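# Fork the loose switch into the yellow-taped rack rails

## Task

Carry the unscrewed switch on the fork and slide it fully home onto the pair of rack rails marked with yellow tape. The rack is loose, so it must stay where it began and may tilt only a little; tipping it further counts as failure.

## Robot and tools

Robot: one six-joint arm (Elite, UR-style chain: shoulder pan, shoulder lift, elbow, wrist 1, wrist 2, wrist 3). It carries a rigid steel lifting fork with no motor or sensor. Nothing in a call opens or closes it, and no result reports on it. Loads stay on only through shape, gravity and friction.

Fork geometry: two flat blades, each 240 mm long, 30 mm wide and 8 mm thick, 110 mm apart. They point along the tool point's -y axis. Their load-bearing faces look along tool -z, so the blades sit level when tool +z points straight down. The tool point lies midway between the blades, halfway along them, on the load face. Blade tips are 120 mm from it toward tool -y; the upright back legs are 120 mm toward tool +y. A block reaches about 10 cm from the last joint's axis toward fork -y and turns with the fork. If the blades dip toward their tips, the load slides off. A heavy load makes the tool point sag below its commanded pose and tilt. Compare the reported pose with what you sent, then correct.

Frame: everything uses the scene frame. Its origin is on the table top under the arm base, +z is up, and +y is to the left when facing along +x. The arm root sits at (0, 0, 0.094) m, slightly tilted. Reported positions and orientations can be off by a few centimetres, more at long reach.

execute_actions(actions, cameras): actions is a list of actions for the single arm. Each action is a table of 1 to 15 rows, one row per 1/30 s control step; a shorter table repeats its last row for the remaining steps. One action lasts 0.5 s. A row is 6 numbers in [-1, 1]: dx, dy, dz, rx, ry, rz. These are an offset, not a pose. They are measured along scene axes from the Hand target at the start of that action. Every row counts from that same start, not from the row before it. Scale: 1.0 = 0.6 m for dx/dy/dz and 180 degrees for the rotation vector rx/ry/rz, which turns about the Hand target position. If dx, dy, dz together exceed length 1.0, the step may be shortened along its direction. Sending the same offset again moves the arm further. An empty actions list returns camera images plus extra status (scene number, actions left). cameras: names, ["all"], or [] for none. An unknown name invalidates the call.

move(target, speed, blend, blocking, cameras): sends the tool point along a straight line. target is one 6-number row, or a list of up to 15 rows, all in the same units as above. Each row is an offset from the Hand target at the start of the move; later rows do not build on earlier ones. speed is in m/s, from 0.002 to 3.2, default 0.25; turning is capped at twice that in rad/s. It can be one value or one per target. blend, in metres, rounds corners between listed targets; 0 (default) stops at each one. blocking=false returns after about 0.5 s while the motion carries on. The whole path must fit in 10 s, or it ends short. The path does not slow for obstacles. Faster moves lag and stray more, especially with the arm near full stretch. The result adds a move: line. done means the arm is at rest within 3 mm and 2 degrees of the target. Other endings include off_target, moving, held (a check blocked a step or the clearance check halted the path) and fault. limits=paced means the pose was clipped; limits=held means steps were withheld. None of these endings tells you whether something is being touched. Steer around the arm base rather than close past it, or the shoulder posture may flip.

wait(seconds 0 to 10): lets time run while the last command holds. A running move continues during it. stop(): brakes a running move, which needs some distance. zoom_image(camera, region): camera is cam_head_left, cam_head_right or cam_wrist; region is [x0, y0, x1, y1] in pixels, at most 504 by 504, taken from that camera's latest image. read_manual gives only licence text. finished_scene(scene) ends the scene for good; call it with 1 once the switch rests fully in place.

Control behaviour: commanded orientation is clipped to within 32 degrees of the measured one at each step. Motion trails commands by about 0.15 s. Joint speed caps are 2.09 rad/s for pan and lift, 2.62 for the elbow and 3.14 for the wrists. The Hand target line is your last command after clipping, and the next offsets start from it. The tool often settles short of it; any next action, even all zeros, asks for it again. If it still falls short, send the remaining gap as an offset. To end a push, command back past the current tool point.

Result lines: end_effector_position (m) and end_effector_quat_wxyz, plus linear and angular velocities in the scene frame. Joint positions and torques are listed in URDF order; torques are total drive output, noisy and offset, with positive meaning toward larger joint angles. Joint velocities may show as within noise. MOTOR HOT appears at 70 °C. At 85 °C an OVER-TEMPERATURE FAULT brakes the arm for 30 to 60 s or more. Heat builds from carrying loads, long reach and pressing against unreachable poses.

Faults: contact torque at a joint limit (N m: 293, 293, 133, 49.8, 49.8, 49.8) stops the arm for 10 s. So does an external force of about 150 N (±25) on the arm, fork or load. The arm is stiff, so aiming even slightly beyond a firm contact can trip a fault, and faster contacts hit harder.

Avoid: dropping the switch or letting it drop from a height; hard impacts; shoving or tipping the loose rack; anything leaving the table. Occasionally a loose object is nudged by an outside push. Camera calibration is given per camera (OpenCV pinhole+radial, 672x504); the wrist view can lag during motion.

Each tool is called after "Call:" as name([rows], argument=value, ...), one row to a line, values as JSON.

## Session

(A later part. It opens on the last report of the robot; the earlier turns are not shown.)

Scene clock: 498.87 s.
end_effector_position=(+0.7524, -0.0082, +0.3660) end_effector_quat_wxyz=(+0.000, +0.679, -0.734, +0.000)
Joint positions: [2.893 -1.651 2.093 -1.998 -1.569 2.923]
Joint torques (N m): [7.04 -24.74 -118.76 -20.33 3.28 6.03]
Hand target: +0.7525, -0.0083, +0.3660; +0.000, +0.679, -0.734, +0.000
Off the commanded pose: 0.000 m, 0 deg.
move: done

Call:
move(target=[0.00133, -0.0001, 0, 0, 0, 0], speed=0.01, cameras=["cam_head_left", "cam_head_right"])

Call:
zoom_image(camera="cam_head_right", region=[350, 150, 440, 240])

Call:
zoom_image(camera="cam_head_left", region=[350, 150, 440, 240])

Call:
zoom_image(camera="cam_head_right", region=[290, 120, 390, 220])

Scene clock: 504.33 s.
end_effector_position=(+0.7532, -0.0083, +0.3660) end_effector_quat_wxyz=(+0.000, +0.679, -0.734, +0.000)
Joint positions: [2.893 -1.649 2.092 -1.998 -1.569 2.924]
Joint torques (N m): [3.24 -12.27 -141.35 -30.35 3.76 9.2]
Hand target: +0.7533, -0.0083, +0.3660; +0.000, +0.679, -0.734, +0.000
Off the commanded pose: 0.000 m, 0 deg.
move: done
Images, in order (width x height): cam_head_left 672x504, cam_head_right 672x504.

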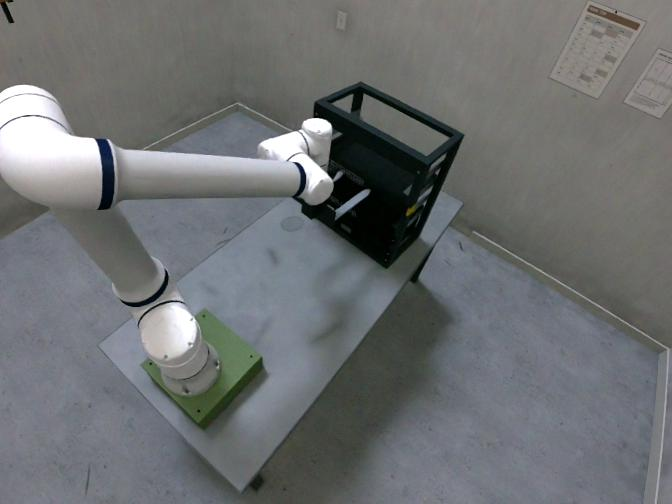

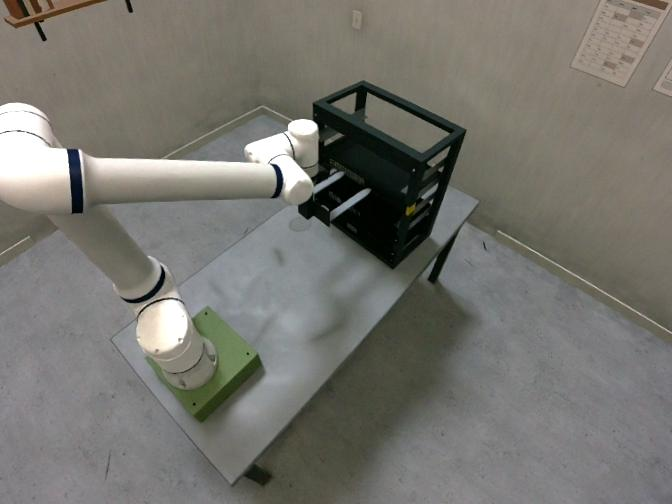

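Scaled by 5.600.

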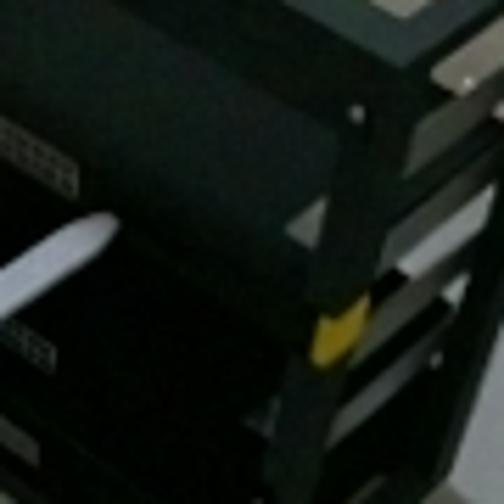

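Scaled by 5.600.

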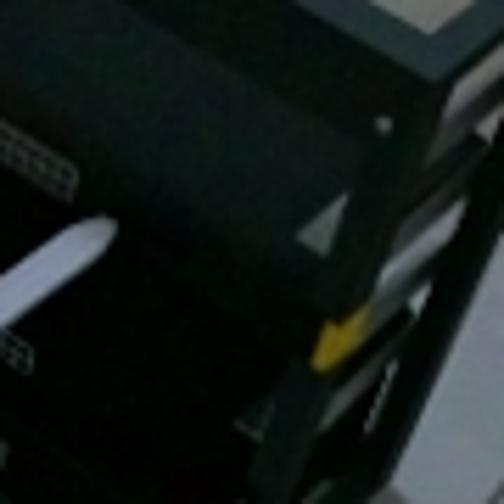

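Scaled by 5.040.

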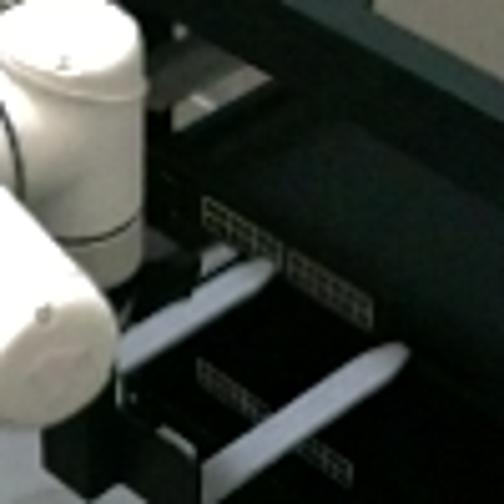

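Call:
move([
  [-0.005, 0.0004, 0, 0, 0, 0],
  [-0.2, 0.0156, 0, 0, 0, 0],
  [-0.2, -0.2167, 0.1167, -0.0160, -0.5279, 0.0243],
], speed=[0.02, 0.25, 0.5], blend=[0.0, 0.02, 0], cameras=["all"])

Call:
zoom_image(camera="cam_wrist", region=[180, 0, 540, 230])

Call:
zoom_image(camera="cam_head_right", region=[290, 60, 480, 280])

Call:
move(target=[0, 0.45, 0, 0, 0, 0], speed=0.4, cameras=["cam_wrist"])

Call:
zoom_image(camera="cam_wrist", region=[180, 0, 540, 230])

Scene clock: 516.77 s.
end_effector_position=(+0.6333, -0.1383, +0.4361) end_effector_quat_wxyz=(+0.525, -0.483, +0.472, -0.517)
Joint positions: [2.315 -0.738 2.489 -5.01 -0.683 3.237]
Joint torques (N m): [11.46 -55.8 -4.37 -5.87 -3.24 3.53]
Hand target: +0.6333, -0.1383, +0.4361; +0.526, -0.483, +0.472, -0.517
Off the commanded pose: 0.000 m, 0 deg.
move: done
camera_calibration:
cam_wrist: T_world_to_cam=[[0.0469091, -0.998873, -0.00727273, -0.155181], [-0.26343, -0.00534756, -0.964664, 0.458039], [0.963537, 0.0471673, -0.263384, -0.394427], [0, 0, 0, 1]] pos_world=[0.507986, -0.133953, 0.336839]

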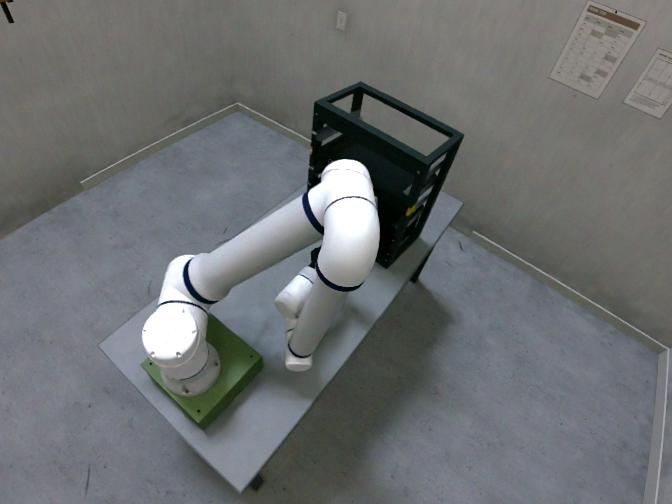

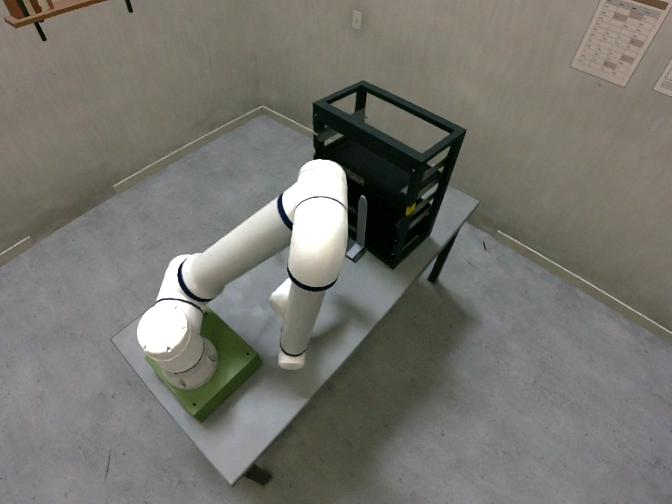

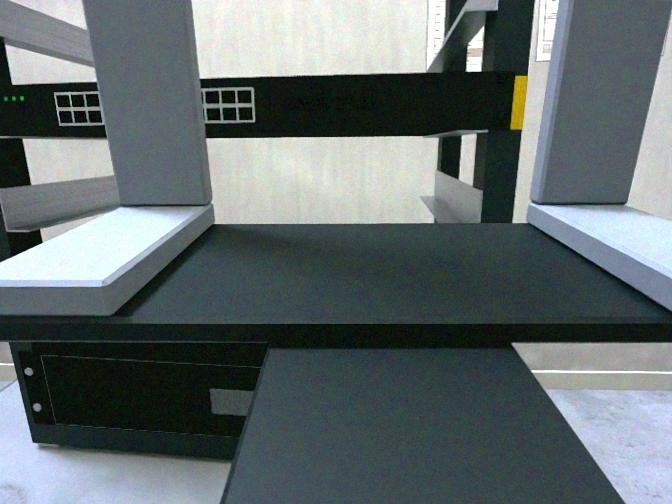

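Scaled by 1.400.

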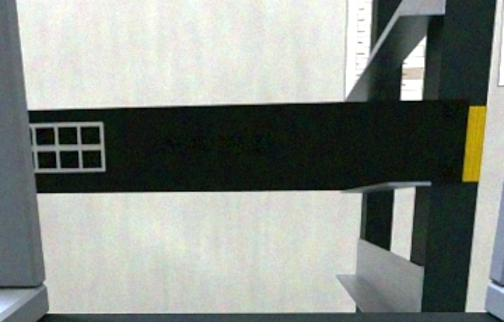

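Scaled by 2.291.

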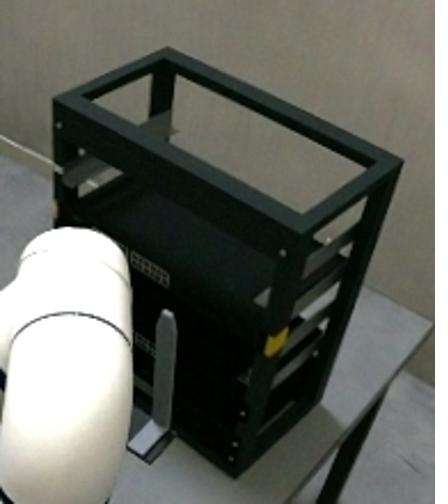

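Scene clock: 518.40 s.
end_effector_position=(+0.6333, +0.1316, +0.4360) end_effector_quat_wxyz=(+0.526, -0.483, +0.472, -0.517)
Joint positions: [3.033 -0.735 2.512 -4.994 -1.398 3.158]
Joint torques (N m): [11.2 -84.27 -5.68 -3.83 -2.19 3.36]
Hand target: +0.6333, +0.1317, +0.4361; +0.526, -0.483, +0.472, -0.517
Off the commanded pose: 0.000 m, 0 deg.
move: done
camera_calibration:
cam_wrist: T_world_to_cam=[[0.0469123, -0.998873, -0.00726353, 0.11441], [-0.263243, -0.00534814, -0.964715, 0.459404], [0.963588, 0.047169, -0.263197, -0.407246], [0, 0, 0, 1]] pos_world=[0.507986, 0.135947, 0.336839]
Images, in order (width x height): cam_wrist 672x504.

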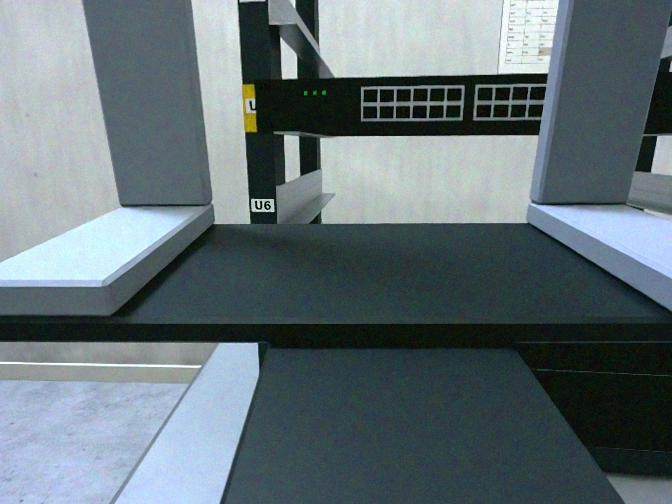

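Scaled by 1.400.

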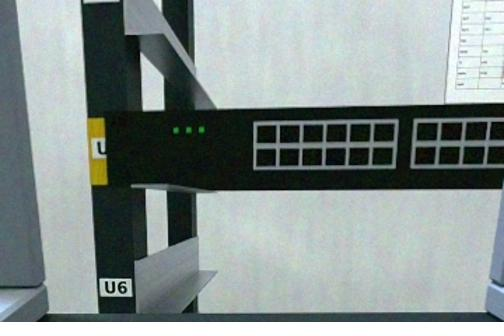

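Call:
finished_scene(scene=1)

The scene is finished: the task was done.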